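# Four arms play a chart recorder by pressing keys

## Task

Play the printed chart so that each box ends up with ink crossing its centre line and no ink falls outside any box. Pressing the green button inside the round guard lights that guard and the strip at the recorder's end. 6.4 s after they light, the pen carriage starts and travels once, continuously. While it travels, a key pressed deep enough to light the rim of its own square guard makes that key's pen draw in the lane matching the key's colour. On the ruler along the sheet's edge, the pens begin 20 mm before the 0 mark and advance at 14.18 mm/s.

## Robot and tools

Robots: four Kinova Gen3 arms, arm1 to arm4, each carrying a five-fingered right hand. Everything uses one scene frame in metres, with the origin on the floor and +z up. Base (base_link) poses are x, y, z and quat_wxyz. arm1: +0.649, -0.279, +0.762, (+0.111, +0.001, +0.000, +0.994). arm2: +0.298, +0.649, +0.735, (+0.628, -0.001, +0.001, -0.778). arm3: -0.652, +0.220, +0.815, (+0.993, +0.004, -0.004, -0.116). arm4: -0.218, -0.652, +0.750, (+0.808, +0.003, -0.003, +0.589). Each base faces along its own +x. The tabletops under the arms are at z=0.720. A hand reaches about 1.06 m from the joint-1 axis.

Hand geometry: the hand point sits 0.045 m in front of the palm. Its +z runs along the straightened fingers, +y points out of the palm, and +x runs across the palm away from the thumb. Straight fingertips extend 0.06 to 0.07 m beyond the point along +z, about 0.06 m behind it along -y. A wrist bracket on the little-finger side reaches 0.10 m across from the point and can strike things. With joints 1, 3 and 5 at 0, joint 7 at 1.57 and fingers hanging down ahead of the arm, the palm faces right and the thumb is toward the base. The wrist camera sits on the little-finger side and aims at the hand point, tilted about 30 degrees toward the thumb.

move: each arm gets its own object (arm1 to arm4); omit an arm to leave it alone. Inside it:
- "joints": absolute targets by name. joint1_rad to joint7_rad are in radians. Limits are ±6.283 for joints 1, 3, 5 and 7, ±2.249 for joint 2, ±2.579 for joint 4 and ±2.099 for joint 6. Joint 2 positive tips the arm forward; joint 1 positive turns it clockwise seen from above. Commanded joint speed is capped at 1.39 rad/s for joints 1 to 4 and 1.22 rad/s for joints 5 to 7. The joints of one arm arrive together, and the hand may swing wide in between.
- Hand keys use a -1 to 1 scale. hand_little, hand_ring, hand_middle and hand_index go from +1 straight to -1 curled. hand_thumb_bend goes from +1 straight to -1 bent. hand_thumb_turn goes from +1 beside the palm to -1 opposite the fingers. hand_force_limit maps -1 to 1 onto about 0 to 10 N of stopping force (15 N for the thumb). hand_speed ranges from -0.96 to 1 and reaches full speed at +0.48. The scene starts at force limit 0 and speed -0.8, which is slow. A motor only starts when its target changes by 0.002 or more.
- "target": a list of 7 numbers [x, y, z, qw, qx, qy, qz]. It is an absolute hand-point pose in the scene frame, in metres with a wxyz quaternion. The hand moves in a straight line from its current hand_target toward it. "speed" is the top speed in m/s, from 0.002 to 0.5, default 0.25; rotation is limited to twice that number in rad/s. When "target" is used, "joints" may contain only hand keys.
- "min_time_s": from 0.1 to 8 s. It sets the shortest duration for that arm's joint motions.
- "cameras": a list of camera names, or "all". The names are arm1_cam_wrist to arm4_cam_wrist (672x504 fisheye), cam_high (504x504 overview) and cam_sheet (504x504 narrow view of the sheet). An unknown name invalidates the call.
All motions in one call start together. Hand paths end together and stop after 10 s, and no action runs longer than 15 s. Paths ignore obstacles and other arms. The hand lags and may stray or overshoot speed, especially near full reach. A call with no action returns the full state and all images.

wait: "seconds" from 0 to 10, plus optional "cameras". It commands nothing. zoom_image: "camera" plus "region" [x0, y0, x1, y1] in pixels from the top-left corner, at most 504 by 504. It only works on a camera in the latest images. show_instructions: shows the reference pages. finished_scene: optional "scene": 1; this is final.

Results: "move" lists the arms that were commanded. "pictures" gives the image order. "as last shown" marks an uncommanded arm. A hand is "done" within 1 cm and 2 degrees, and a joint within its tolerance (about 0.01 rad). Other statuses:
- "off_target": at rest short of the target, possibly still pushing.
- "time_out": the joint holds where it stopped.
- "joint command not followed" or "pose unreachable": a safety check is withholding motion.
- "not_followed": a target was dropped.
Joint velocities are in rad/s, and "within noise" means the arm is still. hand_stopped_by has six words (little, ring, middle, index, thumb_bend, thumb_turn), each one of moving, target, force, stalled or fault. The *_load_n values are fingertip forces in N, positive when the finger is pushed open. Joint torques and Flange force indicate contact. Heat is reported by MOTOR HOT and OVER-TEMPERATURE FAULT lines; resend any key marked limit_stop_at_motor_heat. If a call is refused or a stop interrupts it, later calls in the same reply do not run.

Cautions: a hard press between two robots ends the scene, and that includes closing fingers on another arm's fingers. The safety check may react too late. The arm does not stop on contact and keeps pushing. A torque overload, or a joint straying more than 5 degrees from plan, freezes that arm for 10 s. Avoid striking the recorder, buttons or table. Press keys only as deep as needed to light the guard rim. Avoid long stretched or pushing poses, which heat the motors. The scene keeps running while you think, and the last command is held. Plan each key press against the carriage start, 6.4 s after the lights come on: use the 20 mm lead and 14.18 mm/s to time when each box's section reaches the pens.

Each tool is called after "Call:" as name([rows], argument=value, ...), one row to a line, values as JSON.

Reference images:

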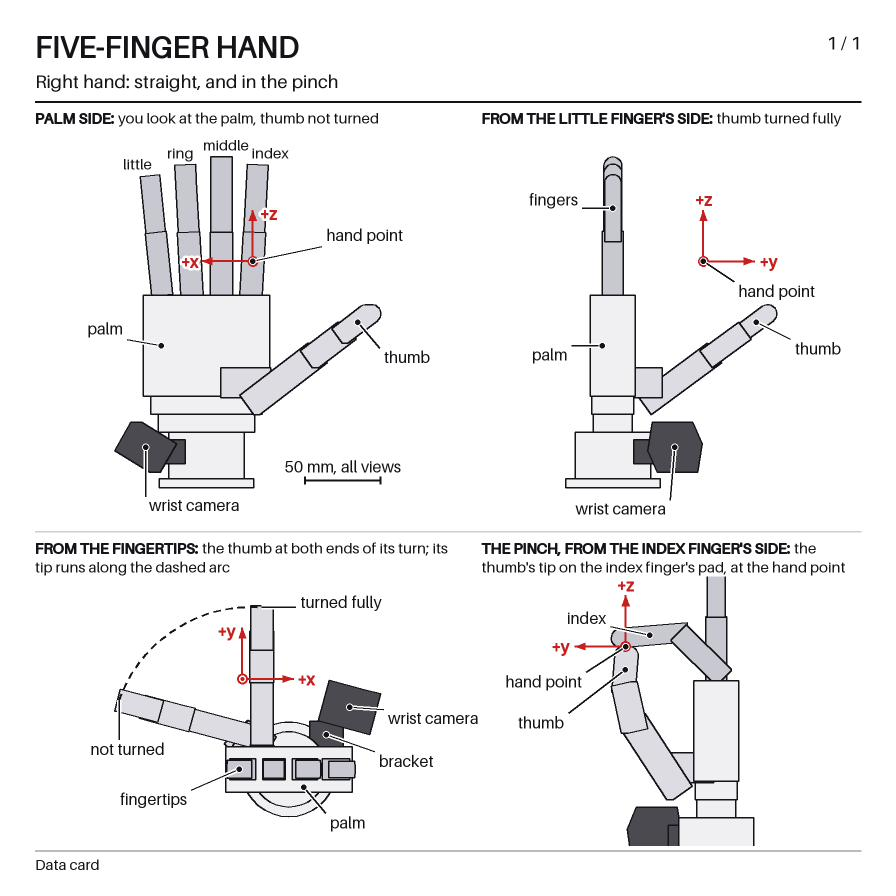

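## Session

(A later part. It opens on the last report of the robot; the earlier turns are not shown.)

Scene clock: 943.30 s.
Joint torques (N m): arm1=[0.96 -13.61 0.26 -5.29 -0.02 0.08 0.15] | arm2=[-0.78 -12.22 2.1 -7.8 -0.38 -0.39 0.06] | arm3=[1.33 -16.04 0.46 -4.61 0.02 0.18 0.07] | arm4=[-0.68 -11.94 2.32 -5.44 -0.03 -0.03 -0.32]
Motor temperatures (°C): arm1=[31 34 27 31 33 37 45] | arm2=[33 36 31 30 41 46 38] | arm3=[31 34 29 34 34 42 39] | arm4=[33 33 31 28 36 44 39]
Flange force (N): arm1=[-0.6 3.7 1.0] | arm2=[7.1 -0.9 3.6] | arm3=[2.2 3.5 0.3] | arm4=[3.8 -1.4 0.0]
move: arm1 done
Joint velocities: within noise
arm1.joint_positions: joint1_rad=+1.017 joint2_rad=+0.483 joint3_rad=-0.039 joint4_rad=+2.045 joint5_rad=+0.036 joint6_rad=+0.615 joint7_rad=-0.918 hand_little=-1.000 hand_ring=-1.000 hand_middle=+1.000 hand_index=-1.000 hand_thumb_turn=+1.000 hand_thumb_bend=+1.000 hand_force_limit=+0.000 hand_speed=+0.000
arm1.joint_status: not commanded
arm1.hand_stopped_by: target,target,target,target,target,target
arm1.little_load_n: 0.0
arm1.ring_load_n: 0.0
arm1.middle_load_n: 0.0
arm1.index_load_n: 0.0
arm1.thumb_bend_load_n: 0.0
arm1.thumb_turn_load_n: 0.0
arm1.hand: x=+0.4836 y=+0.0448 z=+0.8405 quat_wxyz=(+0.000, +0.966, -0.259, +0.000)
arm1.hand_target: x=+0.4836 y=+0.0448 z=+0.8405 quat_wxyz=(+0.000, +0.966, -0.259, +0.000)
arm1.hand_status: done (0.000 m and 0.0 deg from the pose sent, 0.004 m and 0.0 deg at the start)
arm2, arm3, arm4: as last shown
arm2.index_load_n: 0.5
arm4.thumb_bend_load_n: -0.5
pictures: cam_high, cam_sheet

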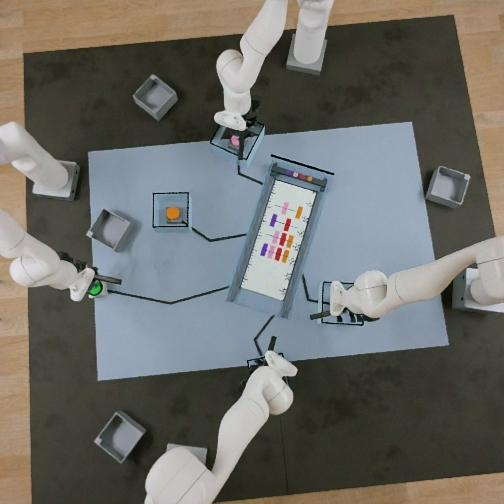

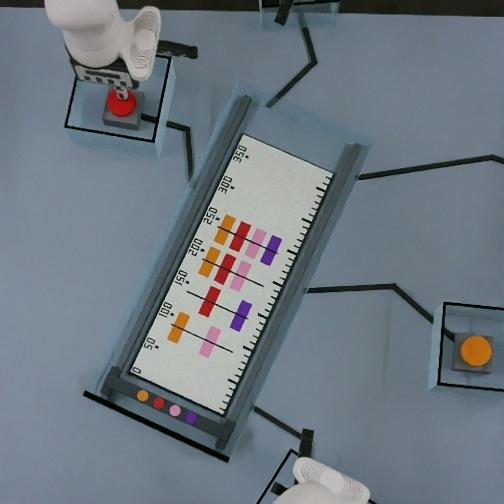

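Call:
move(arm1={"target": [0.4836, 0.0448, 0.925, 0, 0.9659, -0.2588, 0], "speed": 0.3})

Call:
move(arm1={"target": [0.226, -0.168, 0.925, 0, 0.9659, -0.2588, 0], "speed": 0.3})

Call:
move(arm1={"target": [0.226, -0.168, 0.838, 0, 0.9659, -0.2588, 0], "speed": 0.3})

Call:
move(arm1={"target": [0.226, -0.168, 0.8295, 0, 0.9659, -0.2588, 0], "speed": 0.1}, arm2={"target": [0.056, 0.346, 0.8358, 0, 0.9063, 0.4226, 0], "speed": 0.1}, arm3={"target": [-0.188, 0.274, 0.8338, 0, 0.0698, 0.9976, 0], "speed": 0.1}, arm4={"target": [0.0, -0.308, 0.8315, 0, 0.5373, -0.8434, 0], "speed": 0.1}, cameras=["cam_sheet", "cam_high"])

Call:
move(arm1={"target": [0.226, -0.168, 0.838, 0, 0.9659, -0.2588, 0], "speed": 0.1}, arm2={"target": [0.056, 0.346, 0.845, 0, 0.9063, 0.4226, 0], "speed": 0.1}, arm3={"target": [-0.188, 0.274, 0.843, 0, 0.0698, 0.9976, 0], "speed": 0.1}, arm4={"target": [0.0, -0.308, 0.840, 0, 0.5373, -0.8434, 0], "speed": 0.1}, cameras=["cam_sheet"])

Scene clock: 1011.20 s.
Joint torques (N m): arm1=[0.94 -12.37 0.27 -6.83 0.01 0.11 0.11] | arm2=[-0.74 -12.27 2.15 -7.83 -0.37 -0.36 0.04] | arm3=[1.43 -16.02 0.47 -4.65 0.01 0.18 0.13] | arm4=[-0.68 -11.96 2.32 -5.42 -0.01 0 -0.36]
Motor temperatures (°C): arm1=[31 35 27 31 33 37 45] | arm2=[33 36 31 30 41 46 38] | arm3=[31 35 29 34 34 42 39] | arm4=[33 34 30 28 36 43 39]
Flange force (N): arm1=[-0.6 3.2 1.2] | arm2=[7.2 -0.9 3.9] | arm3=[2.4 3.8 0.2] | arm4=[3.8 -1.4 0.3]
move: arm1 done
Joint velocities: within noise
arm1.joint_positions: joint1_rad=+1.021 joint2_rad=+0.323 joint3_rad=-0.043 joint4_rad=+1.934 joint5_rad=+0.021 joint6_rad=+0.886 joint7_rad=-0.905 hand_little=-1.000 hand_ring=-1.000 hand_middle=+1.000 hand_index=-1.000 hand_thumb_turn=+1.000 hand_thumb_bend=+1.000 hand_force_limit=+0.000 hand_speed=+0.000
arm1.joint_status: not commanded
arm1.hand_stopped_by: target,target,target,target,target,target
arm1.little_load_n: 0.0
arm1.ring_load_n: 0.0
arm1.middle_load_n: 0.0
arm1.index_load_n: 0.0
arm1.thumb_bend_load_n: 0.0
arm1.thumb_turn_load_n: 0.0
arm1.hand: x=+0.4836 y=+0.0448 z=+0.9250 quat_wxyz=(+0.000, +0.966, -0.259, +0.000)
arm1.hand_target: x=+0.4836 y=+0.0448 z=+0.9250 quat_wxyz=(+0.000, +0.966, -0.259, +0.000)
arm1.hand_status: done (0.000 m and 0.0 deg from the pose sent, 0.085 m and 0.0 deg at the start)
arm2, arm3, arm4: as last shown
arm2.index_load_n: 0.0
arm4.thumb_bend_load_n: 0.0
pictures: none

Scene clock: 1013.03 s.
Joint torques (N m): arm1=[0.97 -13.22 -0.29 -6.94 -0.01 0.1 0.09] | arm2=[-0.8 -12.22 2.1 -7.82 -0.38 -0.39 0.08] | arm3=[1.32 -15.96 0.46 -4.67 -0.01 0.15 0.07] | arm4=[-0.68 -11.99 2.28 -5.53 0.01 -0.02 -0.38]
Motor temperatures (°C): arm1=[31 35 27 31 33 37 45] | arm2=[33 36 31 30 41 46 38] | arm3=[31 35 29 34 34 42 39] | arm4=[33 34 30 28 36 43 38]
Flange force (N): arm1=[1.6 2.4 1.5] | arm2=[7.2 -0.9 3.7] | arm3=[2.4 3.4 0.0] | arm4=[4.1 -1.4 0.4]
move: arm1 done
Joint velocities: within noise
arm1.joint_positions: joint1_rad=+0.286 joint2_rad=+0.370 joint3_rad=-0.249 joint4_rad=+1.872 joint5_rad=+0.113 joint6_rad=+0.916 joint7_rad=-1.888 hand_little=-1.000 hand_ring=-1.000 hand_middle=+1.000 hand_index=-1.000 hand_thumb_turn=+1.000 hand_thumb_bend=+1.000 hand_force_limit=+0.000 hand_speed=+0.000
arm1.joint_status: not commanded
arm1.hand_stopped_by: target,target,target,target,target,target
arm1.little_load_n: 0.5
arm1.ring_load_n: 0.5
arm1.middle_load_n: 0.0
arm1.index_load_n: 0.0
arm1.thumb_bend_load_n: 0.0
arm1.thumb_turn_load_n: 0.0
arm1.hand: x=+0.2260 y=-0.1680 z=+0.9250 quat_wxyz=(+0.000, +0.966, -0.259, +0.000)
arm1.hand_target: x=+0.2260 y=-0.1680 z=+0.9250 quat_wxyz=(+0.000, +0.966, -0.259, +0.000)
arm1.hand_status: done (0.000 m and 0.0 deg from the pose sent, 0.334 m and 0.0 deg at the start)
arm2, arm3, arm4: as last shown
arm3.thumb_bend_load_n: -0.5
arm4.ring_load_n: 0.5
pictures: none

Scene clock: 1014.07 s.
Joint torques (N m): arm1=[0.92 -14.33 -0.31 -5.49 0.05 0.11 0.06] | arm2=[-0.73 -12.21 2.12 -7.8 -0.35 -0.37 0.04] | arm3=[1.44 -16.03 0.46 -4.63 0.01 0.18 0.09] | arm4=[-0.71 -11.94 2.32 -5.45 -0.02 -0.01 -0.36]
Motor temperatures (°C): arm1=[31 35 27 31 33 37 45] | arm2=[33 36 31 30 41 46 38] | arm3=[31 35 29 34 34 42 39] | arm4=[33 34 30 28 36 43 38]
Flange force (N): arm1=[2.4 2.2 1.2] | arm2=[7.2 -0.8 3.7] | arm3=[2.3 3.8 0.3] | arm4=[3.9 -1.5 0.2]
move: arm1 done
Joint velocities: within noise
arm1.joint_positions: joint1_rad=+0.255 joint2_rad=+0.526 joint3_rad=-0.216 joint4_rad=+1.983 joint5_rad=+0.180 joint6_rad=+0.653 joint7_rad=-1.948 hand_little=-1.000 hand_ring=-1.000 hand_middle=+1.000 hand_index=-1.000 hand_thumb_turn=+1.000 hand_thumb_bend=+1.000 hand_force_limit=+0.000 hand_speed=+0.000
arm1.joint_status: not commanded
arm1.hand_stopped_by: target,target,target,target,target,target
arm1.little_load_n: 0.0
arm1.ring_load_n: 0.0
arm1.middle_load_n: 0.0
arm1.index_load_n: 0.5
arm1.thumb_bend_load_n: 0.0
arm1.thumb_turn_load_n: 0.0
arm1.hand: x=+0.2260 y=-0.1680 z=+0.8380 quat_wxyz=(+0.000, +0.966, -0.259, +0.000)
arm1.hand_target: x=+0.2260 y=-0.1680 z=+0.8380 quat_wxyz=(+0.000, +0.966, -0.259, +0.000)
arm1.hand_status: done (0.000 m and 0.0 deg from the pose sent, 0.087 m and 0.0 deg at the start)
arm2, arm3, arm4: as last shown
arm3.little_load_n: 0.5
arm3.thumb_bend_load_n: 0.0
pictures: none

Scene clock: 1015.03 s.
Joint torques (N m): arm1=[1 -11.51 0 -4.91 0.21 -0.59 0.08] | arm2=[-0.82 -9.29 1.75 -6.69 -0.49 -0.9 0.07] | arm3=[1.53 -12.37 0.57 -3.9 0.07 -0.36 0.11] | arm4=[-0.86 -9.12 1.25 -4.41 -0.27 -0.51 -0.35]
Motor temperatures (°C): arm1=[31 35 27 31 33 37 45] | arm2=[33 36 31 30 41 46 38] | arm3=[31 35 29 34 34 42 39] | arm4=[33 34 30 28 36 43 38]
Flange force (N): arm1=[4.4 2.2 -7.7] | arm2=[9.0 -0.9 -6.3] | arm3=[4.3 3.7 -9.7] | arm4=[5.5 -1.5 -10.0]
move: arm1 done; arm2 done; arm3 done; arm4 done
Joint velocities: within noise
arm1.joint_positions: joint1_rad=+0.251 joint2_rad=+0.544 joint3_rad=-0.211 joint4_rad=+1.991 joint5_rad=+0.187 joint6_rad=+0.628 joint7_rad=-1.954 hand_little=-1.000 hand_ring=-1.000 hand_middle=+1.000 hand_index=-1.000 hand_thumb_turn=+1.000 hand_thumb_bend=+1.000 hand_force_limit=+0.000 hand_speed=+0.000
arm1.joint_status: not commanded
arm1.hand_stopped_by: target,target,target,target,target,target
arm1.little_load_n: 0.0
arm1.ring_load_n: 0.0
arm1.middle_load_n: 0.0
arm1.index_load_n: 0.0
arm1.thumb_bend_load_n: 0.0
arm1.thumb_turn_load_n: 0.0
arm1.hand: x=+0.2260 y=-0.1680 z=+0.8295 quat_wxyz=(+0.000, +0.966, -0.259, +0.000)
arm1.hand_target: x=+0.2260 y=-0.1680 z=+0.8295 quat_wxyz=(+0.000, +0.966, -0.259, +0.000)
arm1.hand_status: done (0.000 m and 0.0 deg from the pose sent, 0.009 m and 0.0 deg at the start)
arm2.joint_positions: joint1_rad=+0.335 joint2_rad=+0.424 joint3_rad=+0.293 joint4_rad=+2.081 joint5_rad=-0.197 joint6_rad=+0.664 joint7_rad=-1.296 hand_little=-1.000 hand_ring=-1.000 hand_middle=+1.000 hand_index=-1.000 hand_thumb_turn=+1.000 hand_thumb_bend=+1.000 hand_force_limit=+0.000 hand_speed=+0.000
arm2.joint_status: not commanded
arm2.hand_stopped_by: target,target,target,target,target,target
arm2.little_load_n: 0.0
arm2.ring_load_n: 0.0
arm2.middle_load_n: 0.0
arm2.index_load_n: 0.0
arm2.thumb_bend_load_n: 0.0
arm2.thumb_turn_load_n: 0.0
arm2.hand: x=+0.0560 y=+0.3460 z=+0.8358 quat_wxyz=(+0.000, -0.906, -0.423, +0.000)
arm2.hand_target: x=+0.0560 y=+0.3460 z=+0.8358 quat_wxyz=(+0.000, -0.906, -0.423, +0.000)
arm2.hand_status: done (0.000 m and 0.0 deg from the pose sent, 0.010 m and 0.0 deg at the start)
arm3.joint_positions: joint1_rad=-0.299 joint2_rad=+0.692 joint3_rad=+0.006 joint4_rad=+1.921 joint5_rad=+0.007 joint6_rad=+0.538 joint7_rad=-1.778 hand_little=-1.000 hand_ring=-1.000 hand_middle=+1.000 hand_index=-1.000 hand_thumb_turn=+1.000 hand_thumb_bend=+1.000 hand_force_limit=+0.000 hand_speed=+0.000
arm3.joint_status: not commanded
arm3.hand_stopped_by: target,target,target,target,target,target
arm3.little_load_n: 0.0
arm3.ring_load_n: 0.0
arm3.middle_load_n: 0.0
arm3.index_load_n: 0.0
arm3.thumb_bend_load_n: 0.0
arm3.thumb_turn_load_n: 0.0
arm3.hand: x=-0.1880 y=+0.2740 z=+0.8338 quat_wxyz=(+0.000, -0.070, -0.998, +0.000)
arm3.hand_target: x=-0.1880 y=+0.2740 z=+0.8338 quat_wxyz=(+0.000, -0.070, -0.998, +0.000)
arm3.hand_status: done (0.000 m and 0.0 deg from the pose sent, 0.010 m and 0.0 deg at the start)
arm4.joint_positions: joint1_rad=-0.054 joint2_rad=+0.571 joint3_rad=+0.573 joint4_rad=+2.010 joint5_rad=-0.465 joint6_rad=+0.699 joint7_rad=-0.884 hand_little=-1.000 hand_ring=-1.000 hand_middle=+1.000 hand_index=-1.000 hand_thumb_turn=+1.000 hand_thumb_bend=+1.000 hand_force_limit=+0.000 hand_speed=+0.000
arm4.joint_status: not commanded
arm4.hand_stopped_by: target,target,target,target,target,target
arm4.little_load_n: 0.0
arm4.ring_load_n: 0.0
arm4.middle_load_n: 0.0
arm4.index_load_n: 0.0
arm4.thumb_bend_load_n: 0.0
arm4.thumb_turn_load_n: 0.0
arm4.hand: x=+0.0000 y=-0.3080 z=+0.8315 quat_wxyz=(+0.000, +0.537, -0.843, +0.000)
arm4.hand_target: x=+0.0000 y=-0.3080 z=+0.8315 quat_wxyz=(+0.000, +0.537, -0.843, +0.000)
arm4.hand_status: done (0.000 m and 0.0 deg from the pose sent, 0.011 m and 0.0 deg at the start)
pictures: cam_high, cam_sheet

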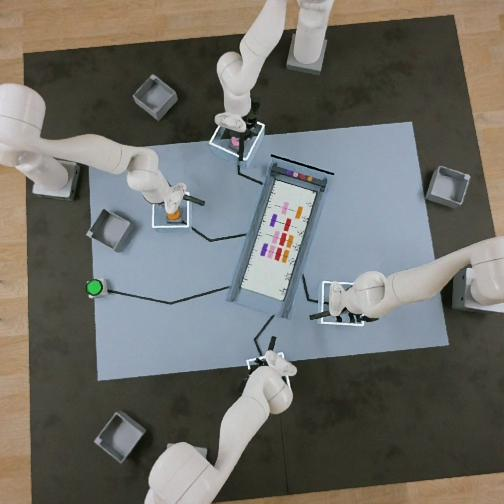

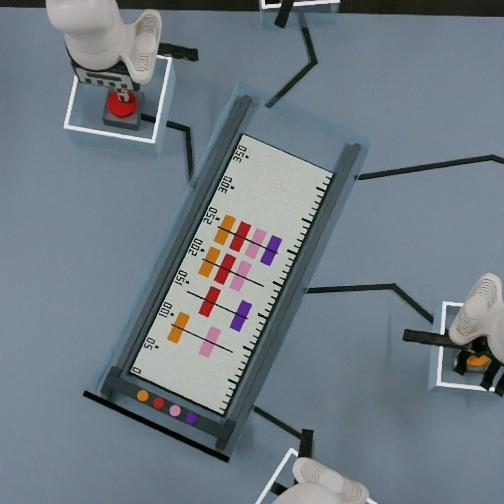

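Scene clock: 1016.00 s.
Joint torques (N m): arm1=[0.88 -14.44 -0.35 -5.52 -0.01 0.07 0.11] | arm2=[-0.74 -12.25 2.11 -7.74 -0.38 -0.35 0.08] | arm3=[1.45 -16.06 0.46 -4.57 0.02 0.19 0.08] | arm4=[-0.67 -12.03 2.3 -5.42 -0.01 -0.01 -0.38]
Motor temperatures (°C): arm1=[31 35 27 31 33 37 45] | arm2=[33 36 31 30 41 46 38] | arm3=[31 35 29 34 34 42 39] | arm4=[33 34 30 28 36 43 38]
Flange force (N): arm1=[2.3 2.3 1.4] | arm2=[7.1 -0.8 3.7] | arm3=[2.2 3.8 0.3] | arm4=[3.9 -1.4 0.3]
move: arm1 done; arm2 done; arm3 done; arm4 done
Joint velocities: within noise
arm1.joint_positions: joint1_rad=+0.255 joint2_rad=+0.526 joint3_rad=-0.216 joint4_rad=+1.983 joint5_rad=+0.180 joint6_rad=+0.653 joint7_rad=-1.948 hand_little=-1.000 hand_ring=-1.000 hand_middle=+1.000 hand_index=-1.000 hand_thumb_turn=+1.000 hand_thumb_bend=+1.000 hand_force_limit=+0.000 hand_speed=+0.000
arm1.joint_status: not commanded
arm1.hand_stopped_by: target,target,target,target,target,target
arm1.little_load_n: 0.0
arm1.ring_load_n: 0.0
arm1.middle_load_n: 0.0
arm1.index_load_n: 0.0
arm1.thumb_bend_load_n: 0.0
arm1.thumb_turn_load_n: 0.0
arm1.hand: x=+0.2260 y=-0.1680 z=+0.8380 quat_wxyz=(+0.000, +0.966, -0.259, +0.000)
arm1.hand_target: x=+0.2260 y=-0.1680 z=+0.8380 quat_wxyz=(+0.000, +0.966, -0.259, +0.000)
arm1.hand_status: done (0.000 m and 0.0 deg from the pose sent, 0.008 m and 0.0 deg at the start)
arm2.joint_positions: joint1_rad=+0.328 joint2_rad=+0.405 joint3_rad=+0.302 joint4_rad=+2.070 joint5_rad=-0.186 joint6_rad=+0.694 joint7_rad=-1.306 hand_little=-1.000 hand_ring=-1.000 hand_middle=+1.000 hand_index=-1.000 hand_thumb_turn=+1.000 hand_thumb_bend=+1.000 hand_force_limit=+0.000 hand_speed=+0.000
arm2.joint_status: not commanded
arm2.hand_stopped_by: target,target,target,target,target,target
arm2.little_load_n: 0.0
arm2.ring_load_n: 0.0
arm2.middle_load_n: 0.0
arm2.index_load_n: 0.0
arm2.thumb_bend_load_n: 0.0
arm2.thumb_turn_load_n: 0.5
arm2.hand: x=+0.0560 y=+0.3460 z=+0.8450 quat_wxyz=(+0.000, -0.906, -0.423, +0.000)
arm2.hand_target: x=+0.0560 y=+0.3460 z=+0.8450 quat_wxyz=(+0.000, -0.906, -0.423, +0.000)
arm2.hand_status: done (0.000 m and 0.0 deg from the pose sent, 0.009 m and 0.0 deg at the start)
arm3.joint_positions: joint1_rad=-0.299 joint2_rad=+0.672 joint3_rad=+0.006 joint4_rad=+1.917 joint5_rad=+0.007 joint6_rad=+0.562 joint7_rad=-1.778 hand_little=-1.000 hand_ring=-1.000 hand_middle=+1.000 hand_index=-1.000 hand_thumb_turn=+1.000 hand_thumb_bend=+1.000 hand_force_limit=+0.000 hand_speed=+0.000
arm3.joint_status: not commanded
arm3.hand_stopped_by: target,target,target,target,target,target
arm3.little_load_n: 0.0
arm3.ring_load_n: 0.0
arm3.middle_load_n: 0.0
arm3.index_load_n: 0.0
arm3.thumb_bend_load_n: 0.5
arm3.thumb_turn_load_n: 0.0
arm3.hand: x=-0.1880 y=+0.2740 z=+0.8430 quat_wxyz=(+0.000, -0.070, -0.998, +0.000)
arm3.hand_target: x=-0.1880 y=+0.2740 z=+0.8430 quat_wxyz=(+0.000, -0.070, -0.998, +0.000)
arm3.hand_status: done (0.000 m and 0.0 deg from the pose sent, 0.009 m and 0.0 deg at the start)
arm4.joint_positions: joint1_rad=-0.065 joint2_rad=+0.555 joint3_rad=+0.588 joint4_rad=+2.002 joint5_rad=-0.450 joint6_rad=+0.723 joint7_rad=-0.897 hand_little=-1.000 hand_ring=-1.000 hand_middle=+1.000 hand_index=-1.000 hand_thumb_turn=+1.000 hand_thumb_bend=+1.000 hand_force_limit=+0.000 hand_speed=+0.000
arm4.joint_status: not commanded
arm4.hand_stopped_by: target,target,target,target,target,target
arm4.little_load_n: 0.0
arm4.ring_load_n: 0.0
arm4.middle_load_n: 0.0
arm4.index_load_n: 0.0
arm4.thumb_bend_load_n: 0.0
arm4.thumb_turn_load_n: 0.0
arm4.hand: x=+0.0000 y=-0.3080 z=+0.8400 quat_wxyz=(+0.000, +0.537, -0.843, +0.000)
arm4.hand_target: x=+0.0000 y=-0.3080 z=+0.8400 quat_wxyz=(+0.000, +0.537, -0.843, +0.000)
arm4.hand_status: done (0.000 m and 0.0 deg from the pose sent, 0.008 m and 0.0 deg at the start)

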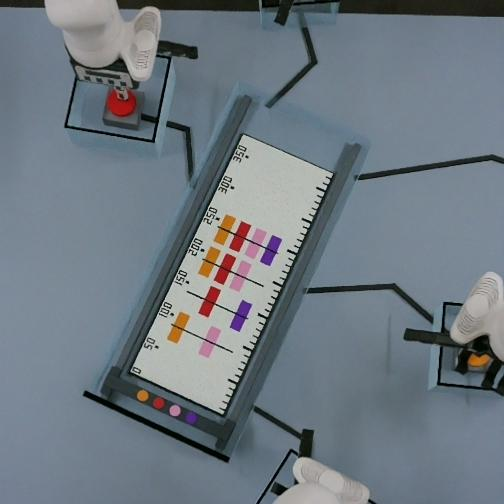

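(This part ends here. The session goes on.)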